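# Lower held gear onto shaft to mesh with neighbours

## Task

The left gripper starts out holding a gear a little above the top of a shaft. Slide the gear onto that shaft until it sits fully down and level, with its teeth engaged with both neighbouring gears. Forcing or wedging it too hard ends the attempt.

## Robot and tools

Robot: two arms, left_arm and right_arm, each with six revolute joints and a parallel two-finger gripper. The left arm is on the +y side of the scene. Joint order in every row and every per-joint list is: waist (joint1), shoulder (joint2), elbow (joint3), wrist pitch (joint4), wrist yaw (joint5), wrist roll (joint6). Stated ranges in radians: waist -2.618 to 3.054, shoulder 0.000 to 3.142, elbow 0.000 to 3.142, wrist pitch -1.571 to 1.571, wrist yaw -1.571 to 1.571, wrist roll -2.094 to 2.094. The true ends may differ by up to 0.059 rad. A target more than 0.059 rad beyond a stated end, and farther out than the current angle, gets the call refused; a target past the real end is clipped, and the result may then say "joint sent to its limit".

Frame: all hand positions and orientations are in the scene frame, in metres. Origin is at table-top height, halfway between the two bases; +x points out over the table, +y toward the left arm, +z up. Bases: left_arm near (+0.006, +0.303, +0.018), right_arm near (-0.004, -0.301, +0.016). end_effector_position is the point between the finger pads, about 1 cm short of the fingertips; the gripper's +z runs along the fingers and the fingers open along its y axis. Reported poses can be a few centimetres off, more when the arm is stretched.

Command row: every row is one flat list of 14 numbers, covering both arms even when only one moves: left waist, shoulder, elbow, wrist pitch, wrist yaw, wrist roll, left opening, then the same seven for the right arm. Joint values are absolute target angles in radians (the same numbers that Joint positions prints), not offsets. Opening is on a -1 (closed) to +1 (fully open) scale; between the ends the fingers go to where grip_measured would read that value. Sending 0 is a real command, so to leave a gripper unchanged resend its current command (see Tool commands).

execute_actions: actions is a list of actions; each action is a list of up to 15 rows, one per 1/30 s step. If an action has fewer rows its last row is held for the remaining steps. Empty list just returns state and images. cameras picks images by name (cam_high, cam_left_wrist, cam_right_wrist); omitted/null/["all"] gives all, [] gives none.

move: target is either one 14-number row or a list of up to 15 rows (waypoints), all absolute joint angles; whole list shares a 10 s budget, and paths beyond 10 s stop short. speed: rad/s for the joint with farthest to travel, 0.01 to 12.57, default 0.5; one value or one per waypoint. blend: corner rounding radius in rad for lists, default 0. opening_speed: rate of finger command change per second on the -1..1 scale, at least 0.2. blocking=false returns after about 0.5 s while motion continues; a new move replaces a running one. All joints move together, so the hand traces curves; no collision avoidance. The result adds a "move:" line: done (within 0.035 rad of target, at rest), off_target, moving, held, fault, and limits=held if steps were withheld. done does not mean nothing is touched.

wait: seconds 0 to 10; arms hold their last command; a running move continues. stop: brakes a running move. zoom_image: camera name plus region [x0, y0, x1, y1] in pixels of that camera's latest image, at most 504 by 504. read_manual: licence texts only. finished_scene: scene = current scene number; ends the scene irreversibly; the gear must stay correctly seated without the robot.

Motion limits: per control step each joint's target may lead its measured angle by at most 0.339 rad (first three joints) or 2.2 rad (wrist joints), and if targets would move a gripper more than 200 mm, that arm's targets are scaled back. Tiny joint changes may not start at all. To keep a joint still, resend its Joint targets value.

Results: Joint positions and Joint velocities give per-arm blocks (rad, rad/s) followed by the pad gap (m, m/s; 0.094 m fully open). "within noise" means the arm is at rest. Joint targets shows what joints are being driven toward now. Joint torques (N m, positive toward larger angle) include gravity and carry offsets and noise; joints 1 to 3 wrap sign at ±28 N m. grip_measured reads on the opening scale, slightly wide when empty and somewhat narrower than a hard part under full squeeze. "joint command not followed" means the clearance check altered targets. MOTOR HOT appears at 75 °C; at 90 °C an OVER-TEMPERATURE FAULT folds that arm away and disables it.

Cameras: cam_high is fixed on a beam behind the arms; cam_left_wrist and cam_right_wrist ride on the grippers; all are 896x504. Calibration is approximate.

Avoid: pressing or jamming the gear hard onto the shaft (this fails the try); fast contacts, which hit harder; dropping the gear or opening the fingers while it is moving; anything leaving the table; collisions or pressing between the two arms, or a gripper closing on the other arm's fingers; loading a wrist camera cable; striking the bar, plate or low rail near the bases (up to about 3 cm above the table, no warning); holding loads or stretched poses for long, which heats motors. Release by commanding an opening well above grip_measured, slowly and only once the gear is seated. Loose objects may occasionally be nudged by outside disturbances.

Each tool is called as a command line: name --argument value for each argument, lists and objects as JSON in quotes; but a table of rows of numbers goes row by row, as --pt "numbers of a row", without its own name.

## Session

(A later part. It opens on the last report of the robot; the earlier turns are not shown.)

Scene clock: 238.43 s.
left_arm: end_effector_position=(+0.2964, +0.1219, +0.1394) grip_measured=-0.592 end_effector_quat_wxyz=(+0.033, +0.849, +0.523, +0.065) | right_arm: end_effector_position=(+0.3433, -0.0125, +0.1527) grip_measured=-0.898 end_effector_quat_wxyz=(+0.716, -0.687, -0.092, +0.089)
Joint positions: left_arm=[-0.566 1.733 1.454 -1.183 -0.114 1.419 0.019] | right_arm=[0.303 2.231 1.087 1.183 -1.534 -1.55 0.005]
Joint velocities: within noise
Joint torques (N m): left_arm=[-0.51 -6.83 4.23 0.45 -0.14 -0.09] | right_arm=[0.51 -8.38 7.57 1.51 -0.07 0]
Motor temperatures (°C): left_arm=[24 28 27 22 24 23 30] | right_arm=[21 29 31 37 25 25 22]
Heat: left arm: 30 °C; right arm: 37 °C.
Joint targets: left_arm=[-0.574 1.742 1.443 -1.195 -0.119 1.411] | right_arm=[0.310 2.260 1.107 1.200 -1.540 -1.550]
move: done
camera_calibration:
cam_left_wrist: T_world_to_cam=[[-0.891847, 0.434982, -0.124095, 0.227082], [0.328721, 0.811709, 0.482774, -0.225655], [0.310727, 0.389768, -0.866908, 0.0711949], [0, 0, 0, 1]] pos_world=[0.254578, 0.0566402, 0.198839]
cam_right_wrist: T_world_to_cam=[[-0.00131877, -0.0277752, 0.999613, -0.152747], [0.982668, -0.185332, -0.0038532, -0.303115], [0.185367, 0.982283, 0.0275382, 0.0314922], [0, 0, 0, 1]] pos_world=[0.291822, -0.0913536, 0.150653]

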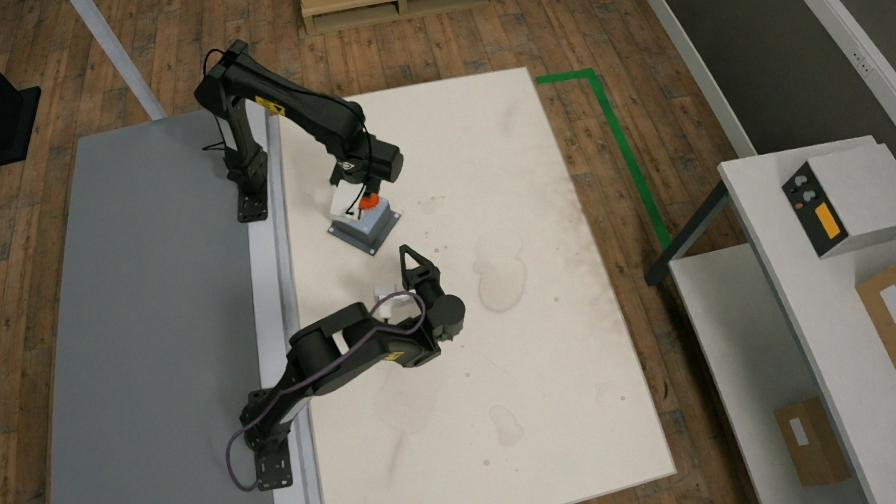

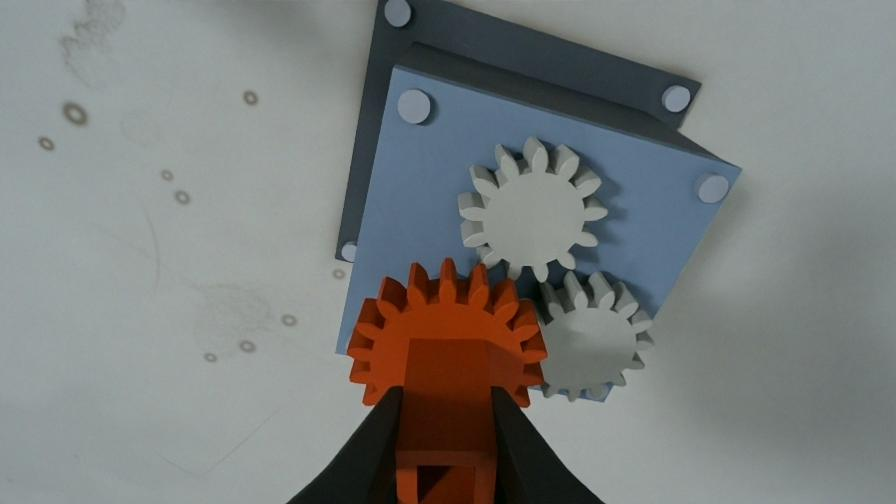

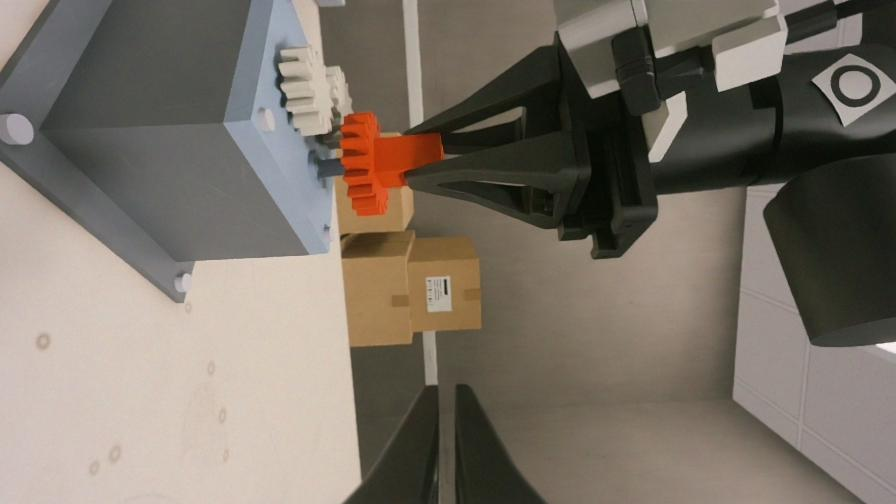

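move --target '[-0.621, 1.742, 1.443, -1.195, -0.200, 1.618, -0.85, 0.31, 2.26, 1.107, 1.20, -1.54, -1.55, -0.9]' --speed 0.06

zoom_image --camera "cam_right_wrist" --region '[300, 100, 420, 220]'

zoom_image --camera "cam_left_wrist" --region '[410, 200, 550, 330]'

zoom_image --camera "cam_left_wrist" --region '[360, 120, 680, 420]'

Scene clock: 306.27 s.
left_arm: end_effector_position=(+0.2961, +0.1198, +0.1416) grip_measured=-0.592 end_effector_quat_wxyz=(+0.010, +0.902, +0.420, +0.103) | right_arm: end_effector_position=(+0.3433, -0.0125, +0.1527) grip_measured=-0.898 end_effector_quat_wxyz=(+0.716, -0.687, -0.092, +0.089)
Joint positions: left_arm=[-0.613 1.733 1.454 -1.183 -0.193 1.609 0.019] | right_arm=[0.303 2.231 1.087 1.183 -1.534 -1.55 0.005]
Joint velocities: within noise
Joint torques (N m): left_arm=[-0.55 -6.83 4.23 0.45 -0.22 0.1] | right_arm=[0.5 -8.36 7.57 1.51 -0.07 0.01]
Motor temperatures (°C): left_arm=[24 29 28 22 24 23 30] | right_arm=[21 30 31 37 25 25 22]
Heat: left arm: 30 °C; right arm: 37 °C.
Joint targets: left_arm=[-0.621 1.742 1.443 -1.195 -0.200 1.618] | right_arm=[0.310 2.260 1.107 1.200 -1.540 -1.550]
move: done
camera_calibration:
cam_left_wrist: T_world_to_cam=[[-0.766445, 0.633328, -0.107037, 0.164822], [0.475227, 0.671252, 0.568841, -0.263638], [0.432112, 0.385119, -0.815452, 0.0313833], [0, 0, 0, 1]] pos_world=[0.238054, 0.0604948, 0.193202]
cam_right_wrist: T_world_to_cam=[[-0.00131877, -0.0277752, 0.999613, -0.152747], [0.982668, -0.185332, -0.0038532, -0.303115], [0.185367, 0.982283, 0.0275382, 0.0314922], [0, 0, 0, 1]] pos_world=[0.291822, -0.0913536, 0.150653]

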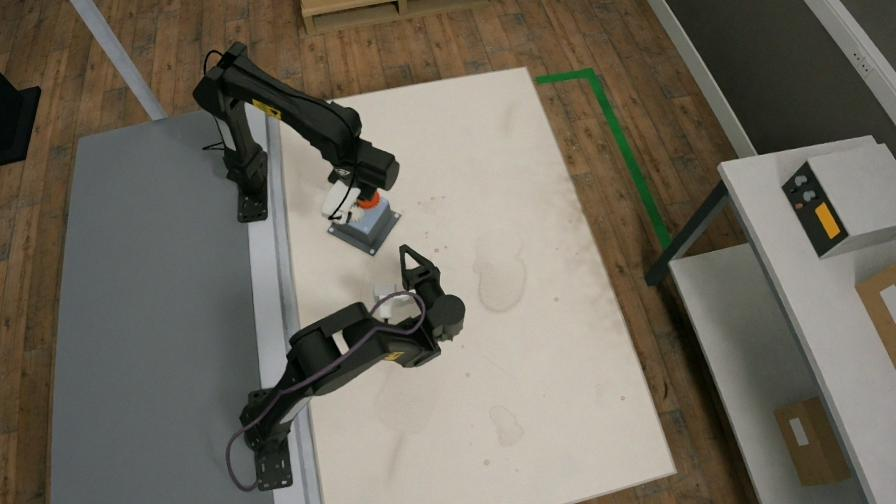

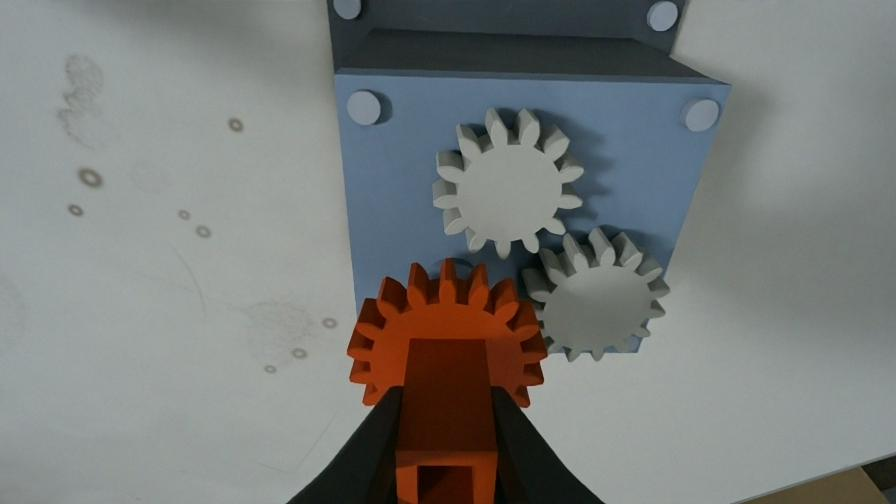

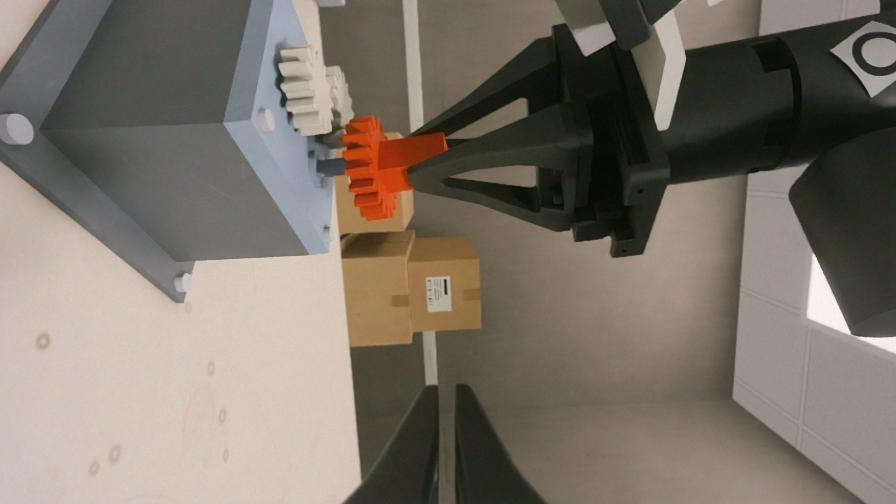

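Scaled by 4.200.

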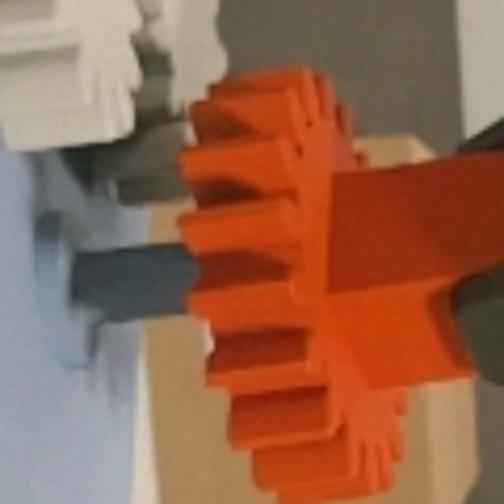

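Scaled by 3.600.

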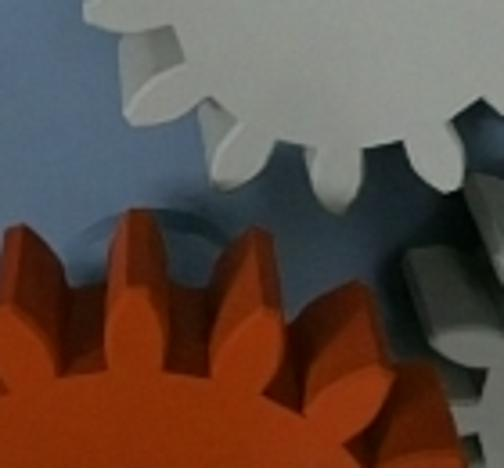

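Scaled by 1.575.

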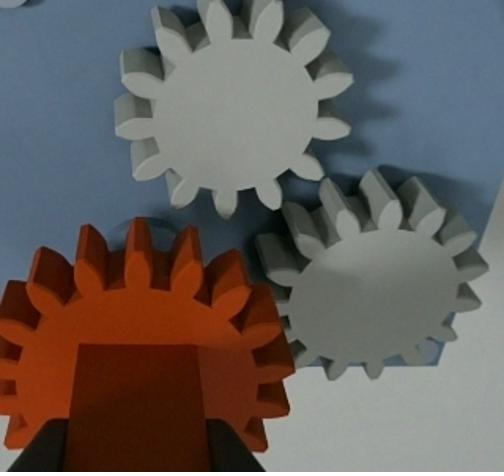

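move --target '[-0.621, 1.744, 1.431, -1.183, -0.200, 1.618, -0.85, 0.31, 2.26, 1.107, 1.20, -1.54, -1.55, -0.9]' --speed 0.03

zoom_image --camera "cam_right_wrist" --region '[300, 100, 420, 220]'

zoom_image --camera "cam_left_wrist" --region '[410, 200, 550, 330]'

zoom_image --camera "cam_left_wrist" --region '[360, 120, 680, 420]'

Scene clock: 318.33 s.
left_arm: end_effector_position=(+0.2958, +0.1200, +0.1386) grip_measured=-0.592 end_effector_quat_wxyz=(+0.010, +0.902, +0.420, +0.102) | right_arm: end_effector_position=(+0.3433, -0.0125, +0.1527) grip_measured=-0.898 end_effector_quat_wxyz=(+0.716, -0.687, -0.092, +0.089)
Joint positions: left_arm=[-0.613 1.733 1.442 -1.172 -0.193 1.609 0.019] | right_arm=[0.303 2.231 1.087 1.183 -1.534 -1.55 0.005]
Joint velocities: within noise
Joint torques (N m): left_arm=[-0.54 -6.65 4.22 0.45 -0.22 0.11] | right_arm=[0.5 -8.38 7.57 1.51 -0.06 0.01]
Motor temperatures (°C): left_arm=[24 29 28 22 24 23 30] | right_arm=[21 30 31 37 25 25 22]
Heat: left arm: 30 °C; right arm: 37 °C.
Joint targets: left_arm=[-0.621 1.744 1.431 -1.183 -0.200 1.618] | right_arm=[0.310 2.260 1.107 1.200 -1.540 -1.550]
move: done
camera_calibration:
cam_left_wrist: T_world_to_cam=[[-0.766052, 0.634016, -0.105774, 0.163629], [0.476135, 0.67026, 0.569251, -0.262177], [0.431811, 0.385713, -0.815331, 0.029007], [0, 0, 0, 1]] pos_world=[0.237654, 0.0607952, 0.190203]
cam_right_wrist: T_world_to_cam=[[-0.00131877, -0.0277752, 0.999613, -0.152747], [0.982668, -0.185332, -0.0038532, -0.303115], [0.185367, 0.982283, 0.0275382, 0.0314922], [0, 0, 0, 1]] pos_world=[0.291822, -0.0913536, 0.150653]

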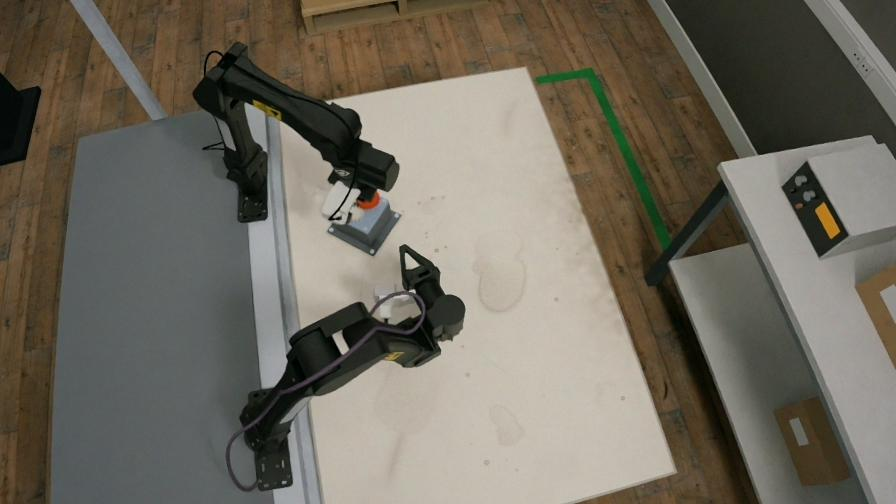

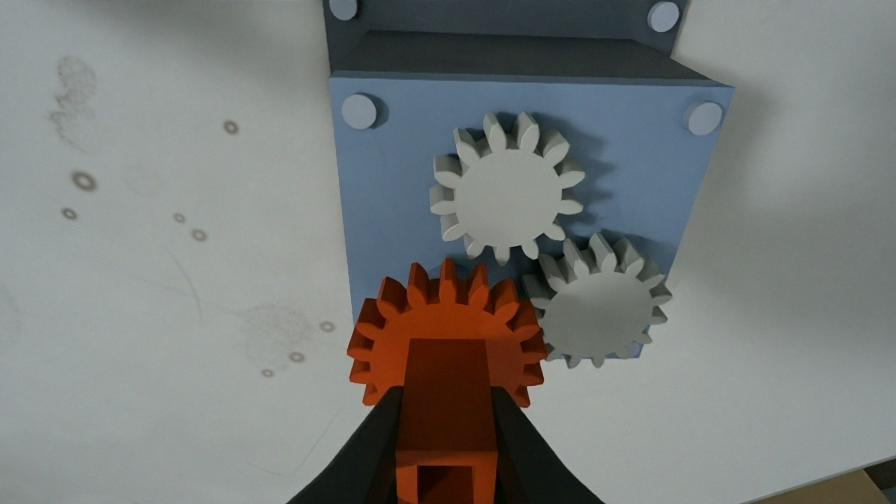

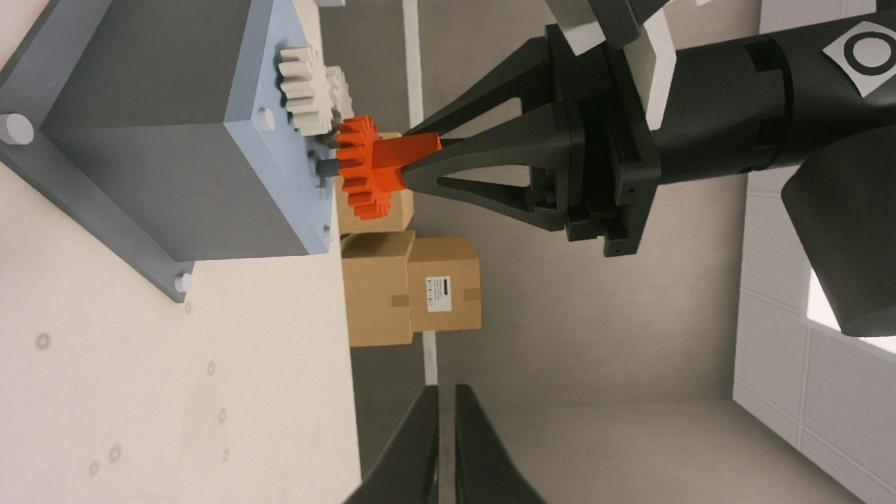

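Scaled by 4.200.

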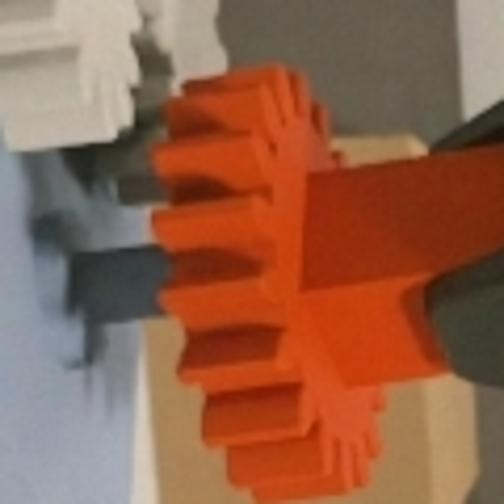

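Scaled by 3.600.

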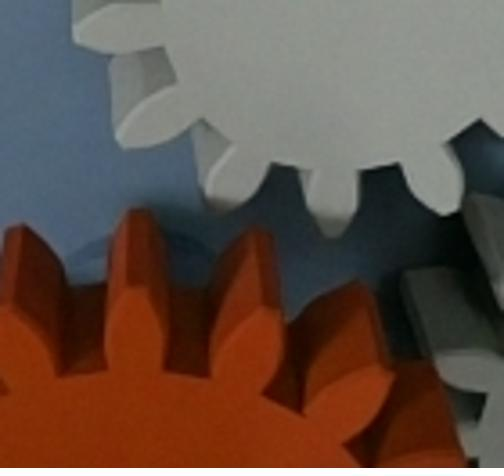

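Scaled by 1.575.

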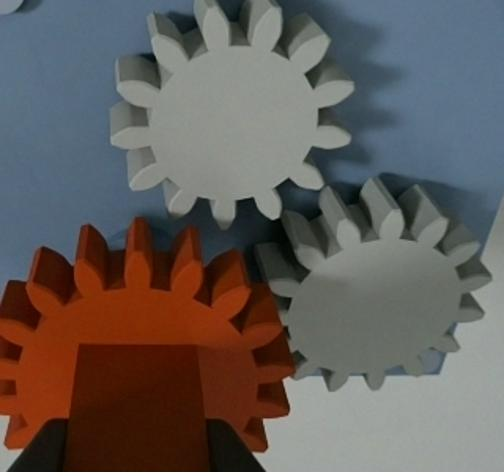

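move --target '[-0.621, 1.746, 1.419, -1.171, -0.200, 1.618, -0.85, 0.31, 2.26, 1.107, 1.20, -1.54, -1.55, -0.9]' --speed 0.03

zoom_image --camera "cam_right_wrist" --region '[300, 100, 420, 220]'

zoom_image --camera "cam_left_wrist" --region '[410, 200, 550, 330]'

zoom_image --camera "cam_left_wrist" --region '[360, 120, 680, 420]'

Scene clock: 326.30 s.
left_arm: end_effector_position=(+0.2961, +0.1196, +0.1378) grip_measured=-0.592 end_effector_quat_wxyz=(+0.010, +0.902, +0.419, +0.104) | right_arm: end_effector_position=(+0.3433, -0.0125, +0.1527) grip_measured=-0.898 end_effector_quat_wxyz=(+0.716, -0.687, -0.092, +0.089)
Joint positions: left_arm=[-0.615 1.733 1.438 -1.166 -0.196 1.609 0.019] | right_arm=[0.303 2.231 1.087 1.183 -1.534 -1.55 0.005]
Joint velocities: within noise
Joint torques (N m): left_arm=[-0.42 -6.49 3.64 0.53 -0.19 0.1] | right_arm=[0.51 -8.38 7.56 1.51 -0.07 0.01]
Motor temperatures (°C): left_arm=[24 29 28 22 24 23 30] | right_arm=[21 30 31 37 25 25 22]
Heat: left arm: 30 °C; right arm: 37 °C.
Joint targets: left_arm=[-0.621 1.746 1.419 -1.171 -0.200 1.618] | right_arm=[0.310 2.260 1.107 1.200 -1.540 -1.550]
move: done
camera_calibration:
cam_left_wrist: T_world_to_cam=[[-0.76473, 0.635298, -0.107631, 0.163724], [0.475328, 0.668978, 0.571429, -0.261425], [0.435031, 0.385829, -0.813563, 0.0271555], [0, 0, 0, 1]] pos_world=[0.237654, 0.0603963, 0.1891]
cam_right_wrist: T_world_to_cam=[[-0.00131877, -0.0277752, 0.999613, -0.152747], [0.982668, -0.185332, -0.0038532, -0.303115], [0.185367, 0.982283, 0.0275382, 0.0314922], [0, 0, 0, 1]] pos_world=[0.291822, -0.0913536, 0.150653]

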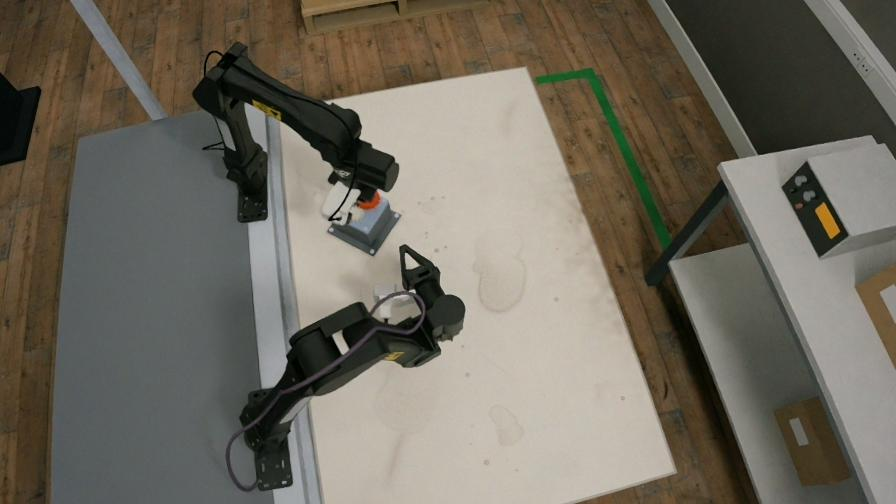

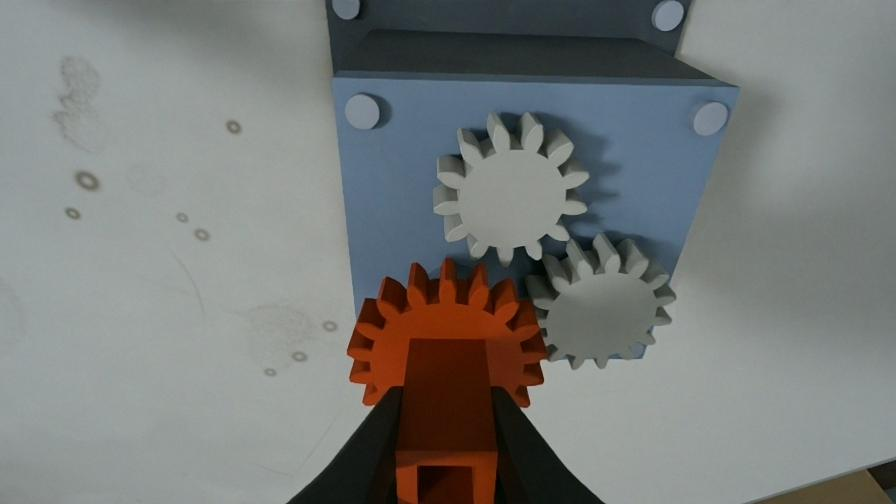

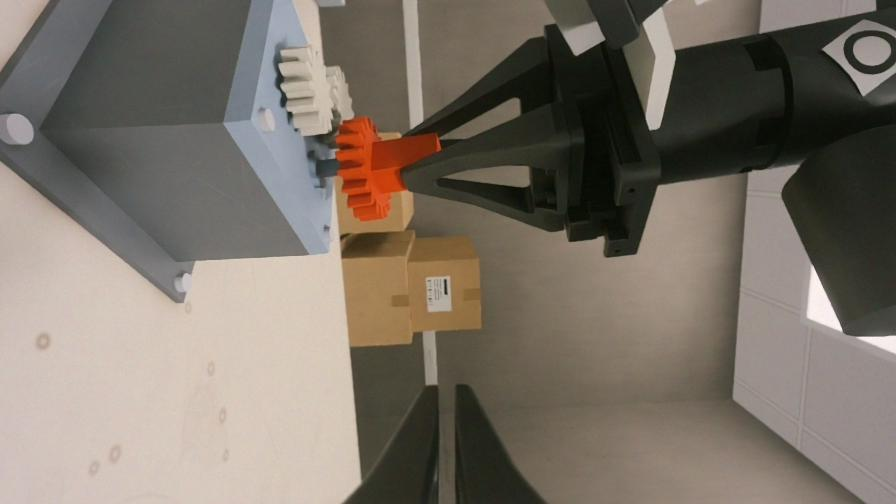

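Scaled by 4.200.

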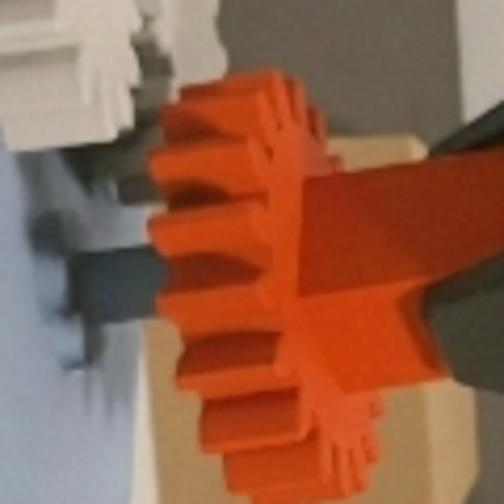

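Scaled by 3.600.

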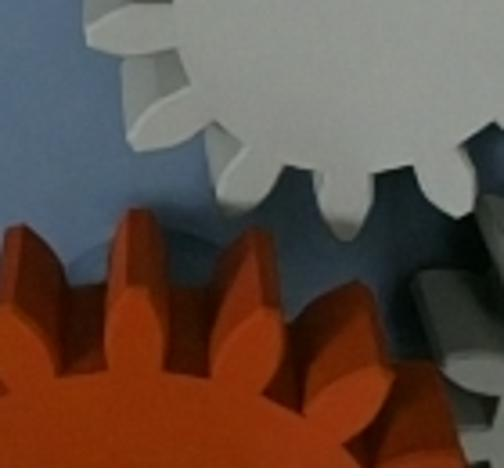

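Scaled by 1.575.

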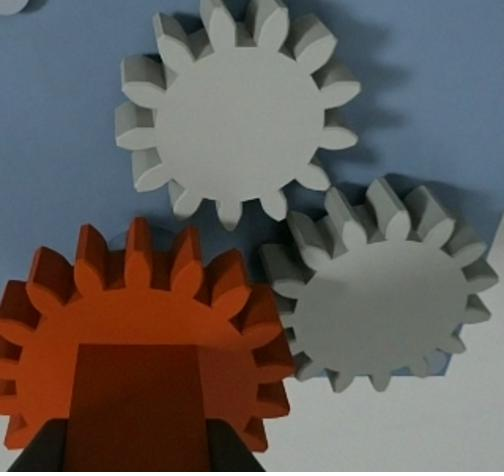

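move --pt "-0.621 1.749 1.475 -1.225 -0.200 1.618 -0.85 0.31 2.26 1.107 1.20 -1.54 -1.55 -0.9" --pt "-0.566 1.749 1.475 -1.225 -0.097 1.660 -0.85 0.31 2.26 1.107 1.20 -1.54 -1.55 -0.9" --speed 0.05

zoom_image --camera "cam_right_wrist" --region '[300, 100, 420, 220]'

move --target '[-0.566, 1.749, 1.475, -1.225, -0.097, 1.660, -0.85, 0.31, 2.26, 1.107, 1.20, -1.54, 1.55, -0.9]' --speed 0.6

zoom_image --camera "cam_right_wrist" --region '[490, 140, 610, 260]'

zoom_image --camera "cam_left_wrist" --region '[360, 120, 680, 420]'

Scene clock: 340.80 s.
left_arm: end_effector_position=(+0.2947, +0.1223, +0.1396) grip_measured=-0.592 end_effector_quat_wxyz=(+0.022, +0.905, +0.420, +0.068) | right_arm: end_effector_position=(+0.3433, -0.0125, +0.1527) grip_measured=-0.898 end_effector_quat_wxyz=(+0.716, -0.687, -0.092, +0.089)
Joint positions: left_arm=[-0.569 1.733 1.456 -1.191 -0.116 1.651 0.019] | right_arm=[0.303 2.231 1.087 1.183 -1.534 -1.55 0.005]
Joint velocities: within noise
Joint torques (N m): left_arm=[0.38 -6.22 6.42 0.23 0.12 0.1] | right_arm=[0.5 -8.38 7.57 1.51 -0.07 0]
Motor temperatures (°C): left_arm=[24 29 28 22 24 23 30] | right_arm=[21 30 31 37 25 25 22]
Heat: left arm: 30 °C; right arm: 37 °C.
Joint targets: left_arm=[-0.566 1.749 1.475 -1.225 -0.097 1.660] | right_arm=[0.310 2.260 1.107 1.200 -1.540 -1.550]
move: done
camera_calibration:
cam_left_wrist: T_world_to_cam=[[-0.767707, 0.633457, -0.0967409, 0.160725], [0.508902, 0.694442, 0.508693, -0.26785], [0.389416, 0.341295, -0.855496, 0.0529987], [0, 0, 0, 1]] pos_world=[0.239061, 0.0661057, 0.197142]
cam_right_wrist: T_world_to_cam=[[-0.0016511, -0.0279144, 0.999609, -0.152663], [0.982668, -0.185341, -0.00355259, -0.303161], [0.185368, 0.982278, 0.0277366, 0.0314617], [0, 0, 0, 1]] pos_world=[0.291822, -0.0913537, 0.150653]

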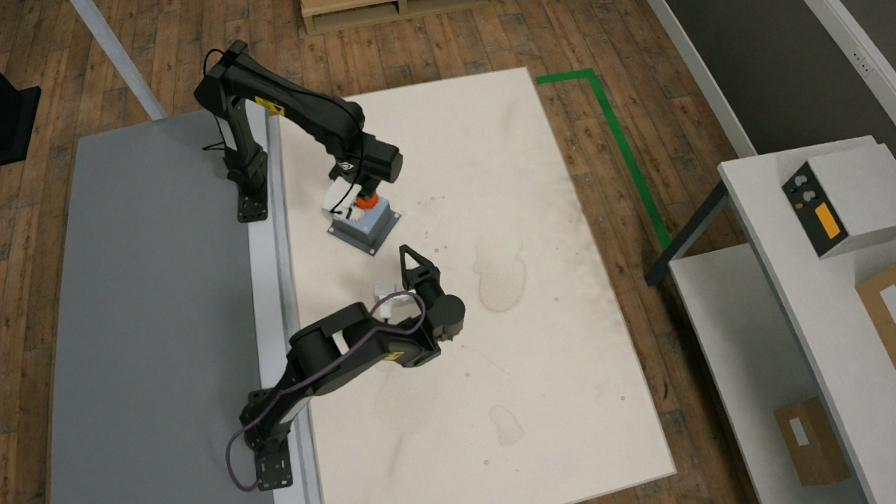

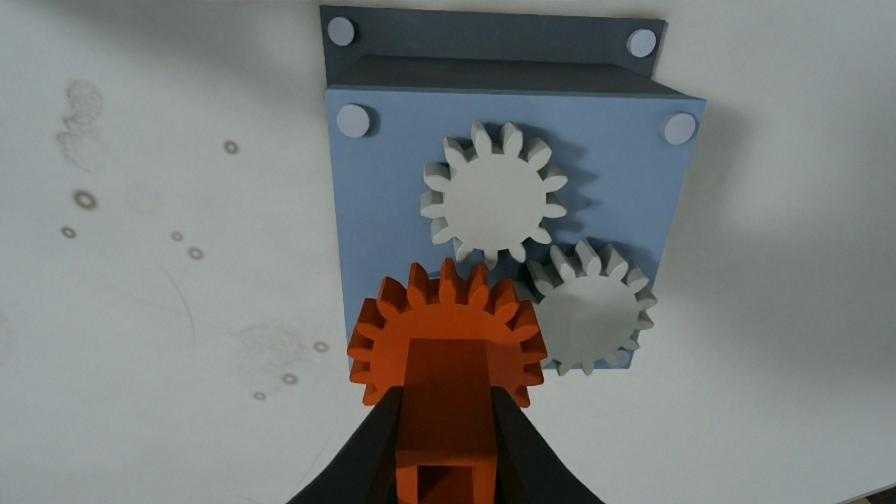

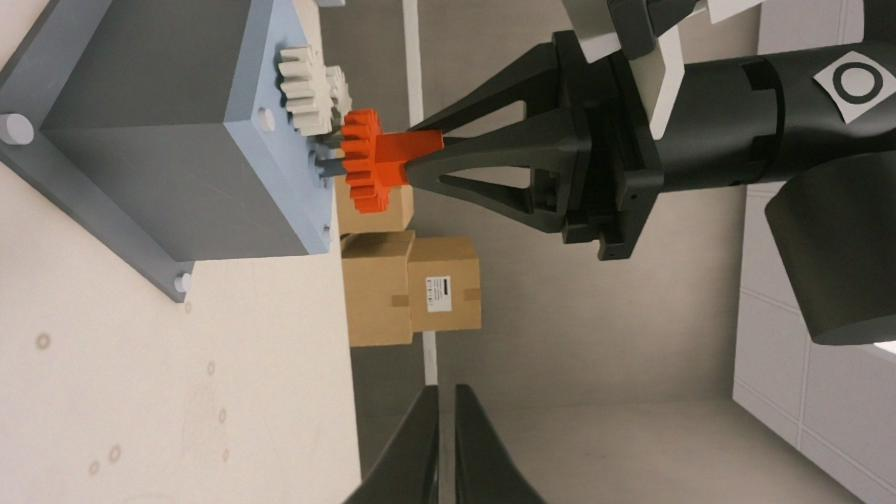

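Scaled by 4.200.

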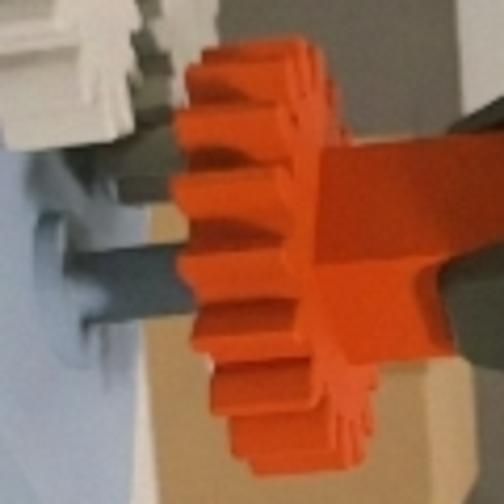

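Scene clock: 346.80 s.
left_arm: end_effector_position=(+0.2946, +0.1222, +0.1396) grip_measured=-0.592 end_effector_quat_wxyz=(+0.022, +0.905, +0.420, +0.067) | right_arm: end_effector_position=(+0.3434, -0.0124, +0.1522) grip_measured=-0.898 end_effector_quat_wxyz=(-0.077, -0.103, +0.685, +0.717)
Joint positions: left_arm=[-0.569 1.733 1.456 -1.191 -0.116 1.651 0.019] | right_arm=[0.303 2.231 1.087 1.176 -1.533 1.552 0.005]
Joint velocities: within noise
Joint torques (N m): left_arm=[0.36 -6.22 6.43 0.24 0.13 0.1] | right_arm=[0.5 -8.38 7.56 1.58 -0.07 -0.01]
Motor temperatures (°C): left_arm=[24 29 28 22 24 23 30] | right_arm=[21 30 31 37 25 25 22]
Heat: left arm: 30 °C; right arm: 37 °C.
Joint targets: left_arm=[-0.566 1.749 1.475 -1.225 -0.097 1.660] | right_arm=[0.310 2.260 1.107 1.200 -1.540 1.550]
move: done
camera_calibration:
cam_left_wrist: T_world_to_cam=[[-0.767466, 0.633749, -0.0967356, 0.160657], [0.509434, 0.69448, 0.508109, -0.267916], [0.389194, 0.340676, -0.855843, 0.0532469], [0, 0, 0, 1]] pos_world=[0.239061, 0.0661061, 0.197243]
cam_right_wrist: T_world_to_cam=[[0.0269433, 0.0613312, -0.997754, 0.143236], [-0.765126, -0.641073, -0.0600677, 0.299874], [-0.643317, 0.765026, 0.0296535, 0.313014], [0, 0, 0, 1]] pos_world=[0.426949, -0.0560077, 0.151645]

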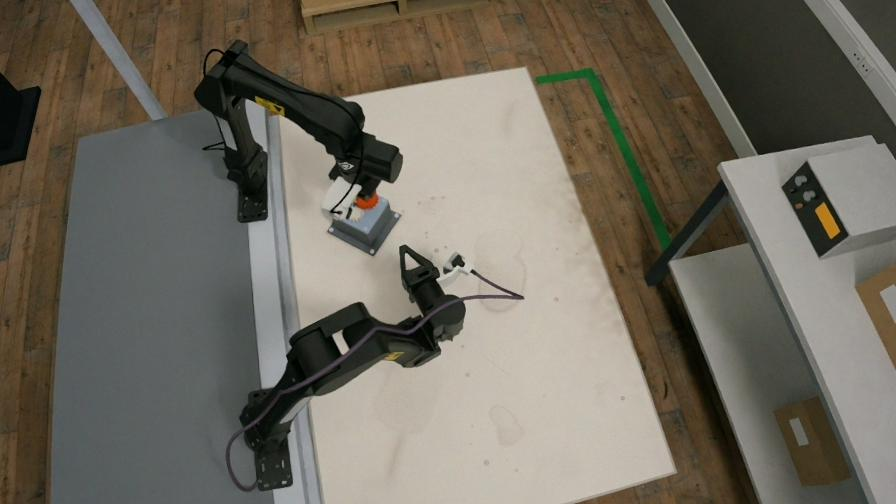

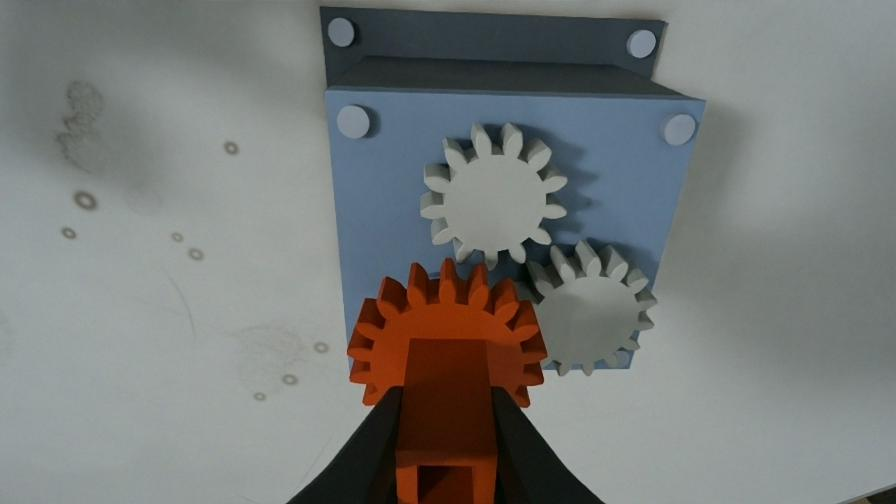

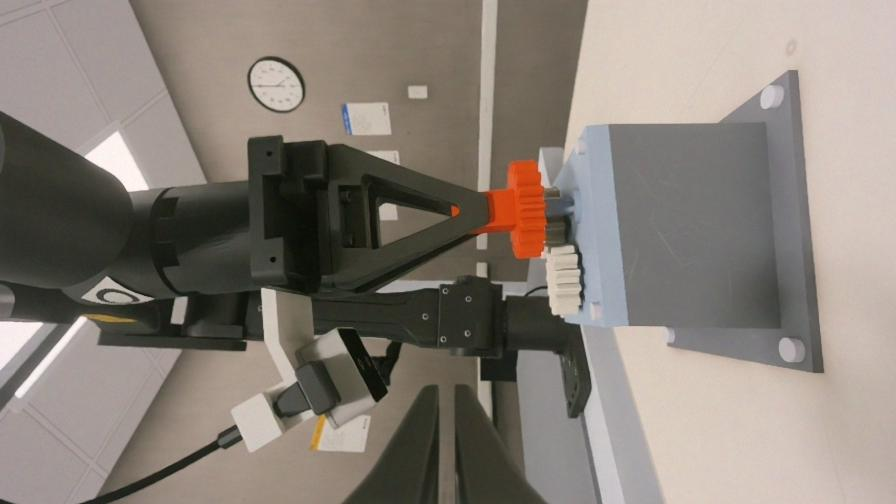

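Scaled by 4.200.

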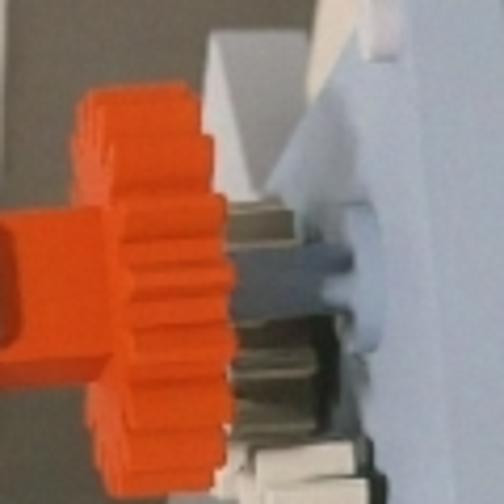

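Scaled by 1.575.

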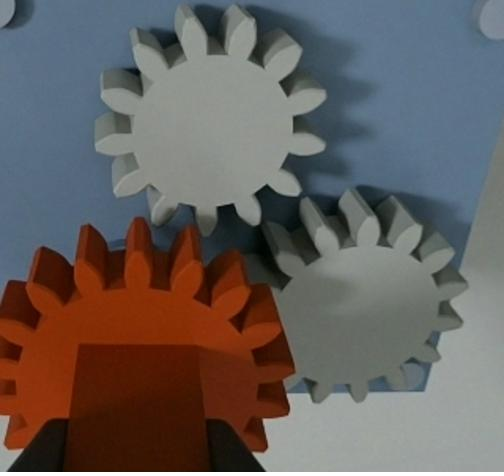

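move --pt "-0.566 1.759 1.480 -1.225 -0.097 1.660 -0.85 0.31 2.26 1.107 1.20 -1.54 1.55 -0.9" --pt "-0.566 1.759 1.436 -1.192 -0.097 1.660 -0.85 0.31 2.26 1.107 1.20 -1.54 1.55 -0.9" --speed 0.03

zoom_image --camera "cam_right_wrist" --region '[490, 140, 610, 260]'

zoom_image --camera "cam_left_wrist" --region '[360, 120, 680, 420]'

zoom_image --camera "cam_left_wrist" --region '[410, 200, 550, 330]'

Scene clock: 364.00 s.
left_arm: end_effector_position=(+0.2951, +0.1217, +0.1350) grip_measured=-0.592 end_effector_quat_wxyz=(+0.020, +0.905, +0.420, +0.066) | right_arm: end_effector_position=(+0.3434, -0.0124, +0.1522) grip_measured=-0.898 end_effector_quat_wxyz=(-0.077, -0.103, +0.685, +0.717)
Joint positions: left_arm=[-0.569 1.741 1.447 -1.18 -0.116 1.651 0.019] | right_arm=[0.303 2.231 1.087 1.176 -1.533 1.552 0.005]
Joint velocities: within noise
Joint torques (N m): left_arm=[0.36 -6.15 4.18 0.43 0.13 0.1] | right_arm=[0.5 -8.38 7.57 1.58 -0.07 -0.02]
Motor temperatures (°C): left_arm=[24 29 29 22 24 23 30] | right_arm=[21 30 31 38 25 25 22]
Heat: left arm: 30 °C; right arm: 38 °C.
Joint targets: left_arm=[-0.566 1.759 1.436 -1.192 -0.097 1.660] | right_arm=[0.310 2.260 1.107 1.200 -1.540 1.550]
move: done
camera_calibration:
cam_left_wrist: T_world_to_cam=[[-0.767759, 0.634133, -0.0917701, 0.160282], [0.511555, 0.692889, 0.508151, -0.265863], [0.385822, 0.343192, -0.856365, 0.0500229], [0, 0, 0, 1]] pos_world=[0.239761, 0.0654058, 0.192646]
cam_right_wrist: T_world_to_cam=[[0.0265745, 0.0611498, -0.997775, 0.143287], [-0.765142, -0.641091, -0.0596686, 0.299813], [-0.643313, 0.765025, 0.0297516, 0.313001], [0, 0, 0, 1]] pos_world=[0.426949, -0.0560077, 0.151546]

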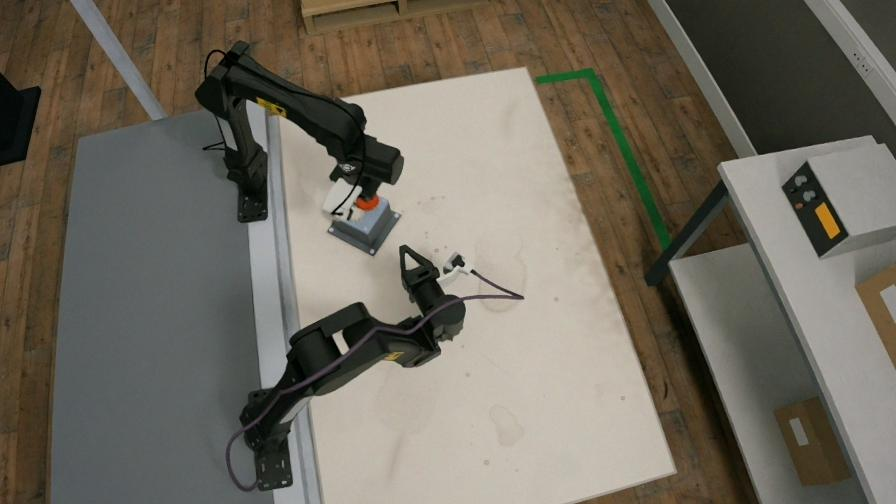

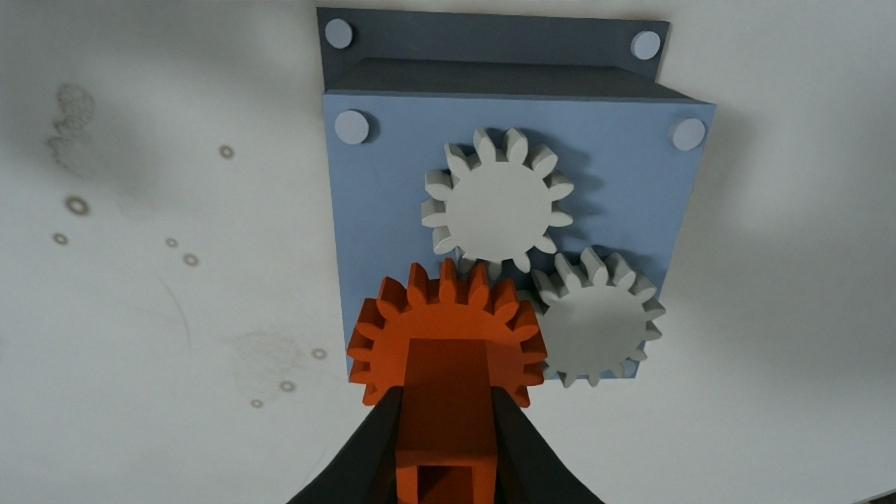

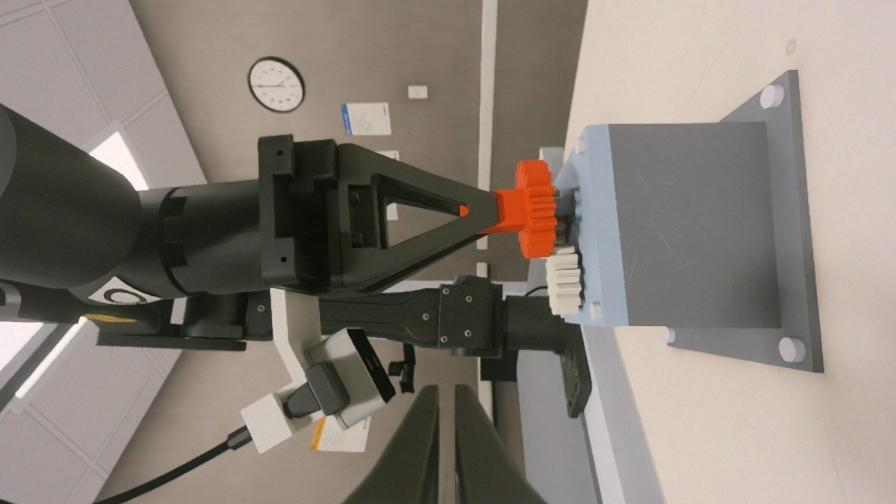

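Scaled by 4.200.

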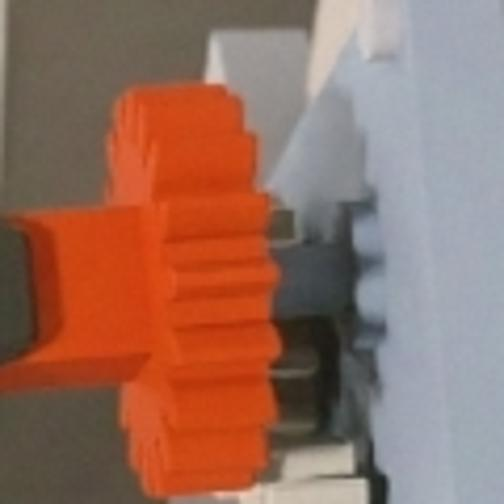

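Scaled by 1.575.

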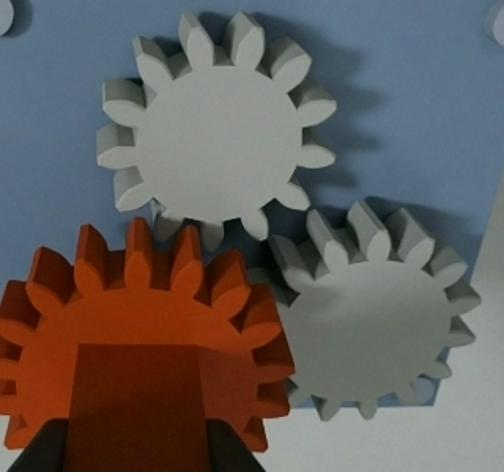

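Scaled by 3.600.

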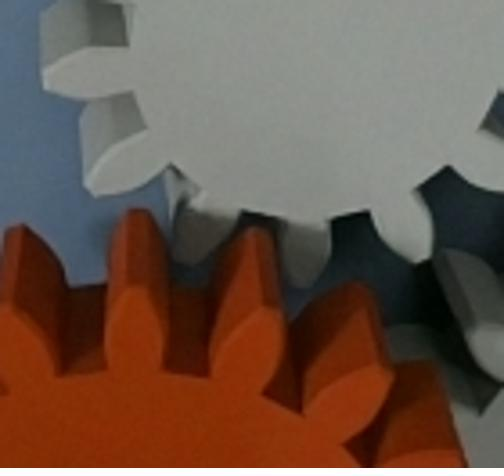

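zoom_image --camera "cam_left_wrist" --region '[490, 250, 670, 410]'

zoom_image --camera "cam_left_wrist" --region '[500, 270, 580, 400]'

Scaled by 2.800.

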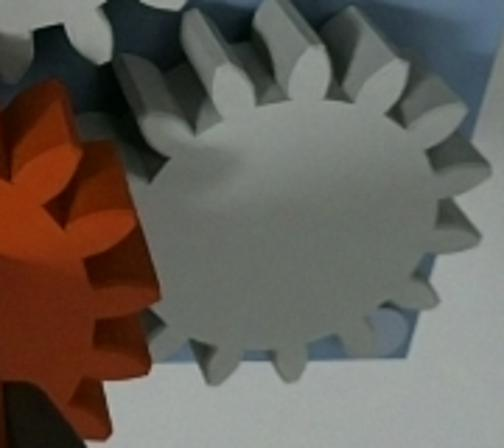

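Scaled by 3.877.

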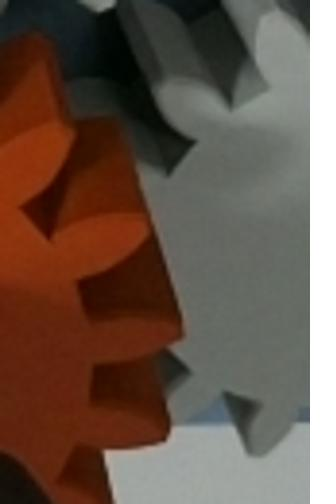

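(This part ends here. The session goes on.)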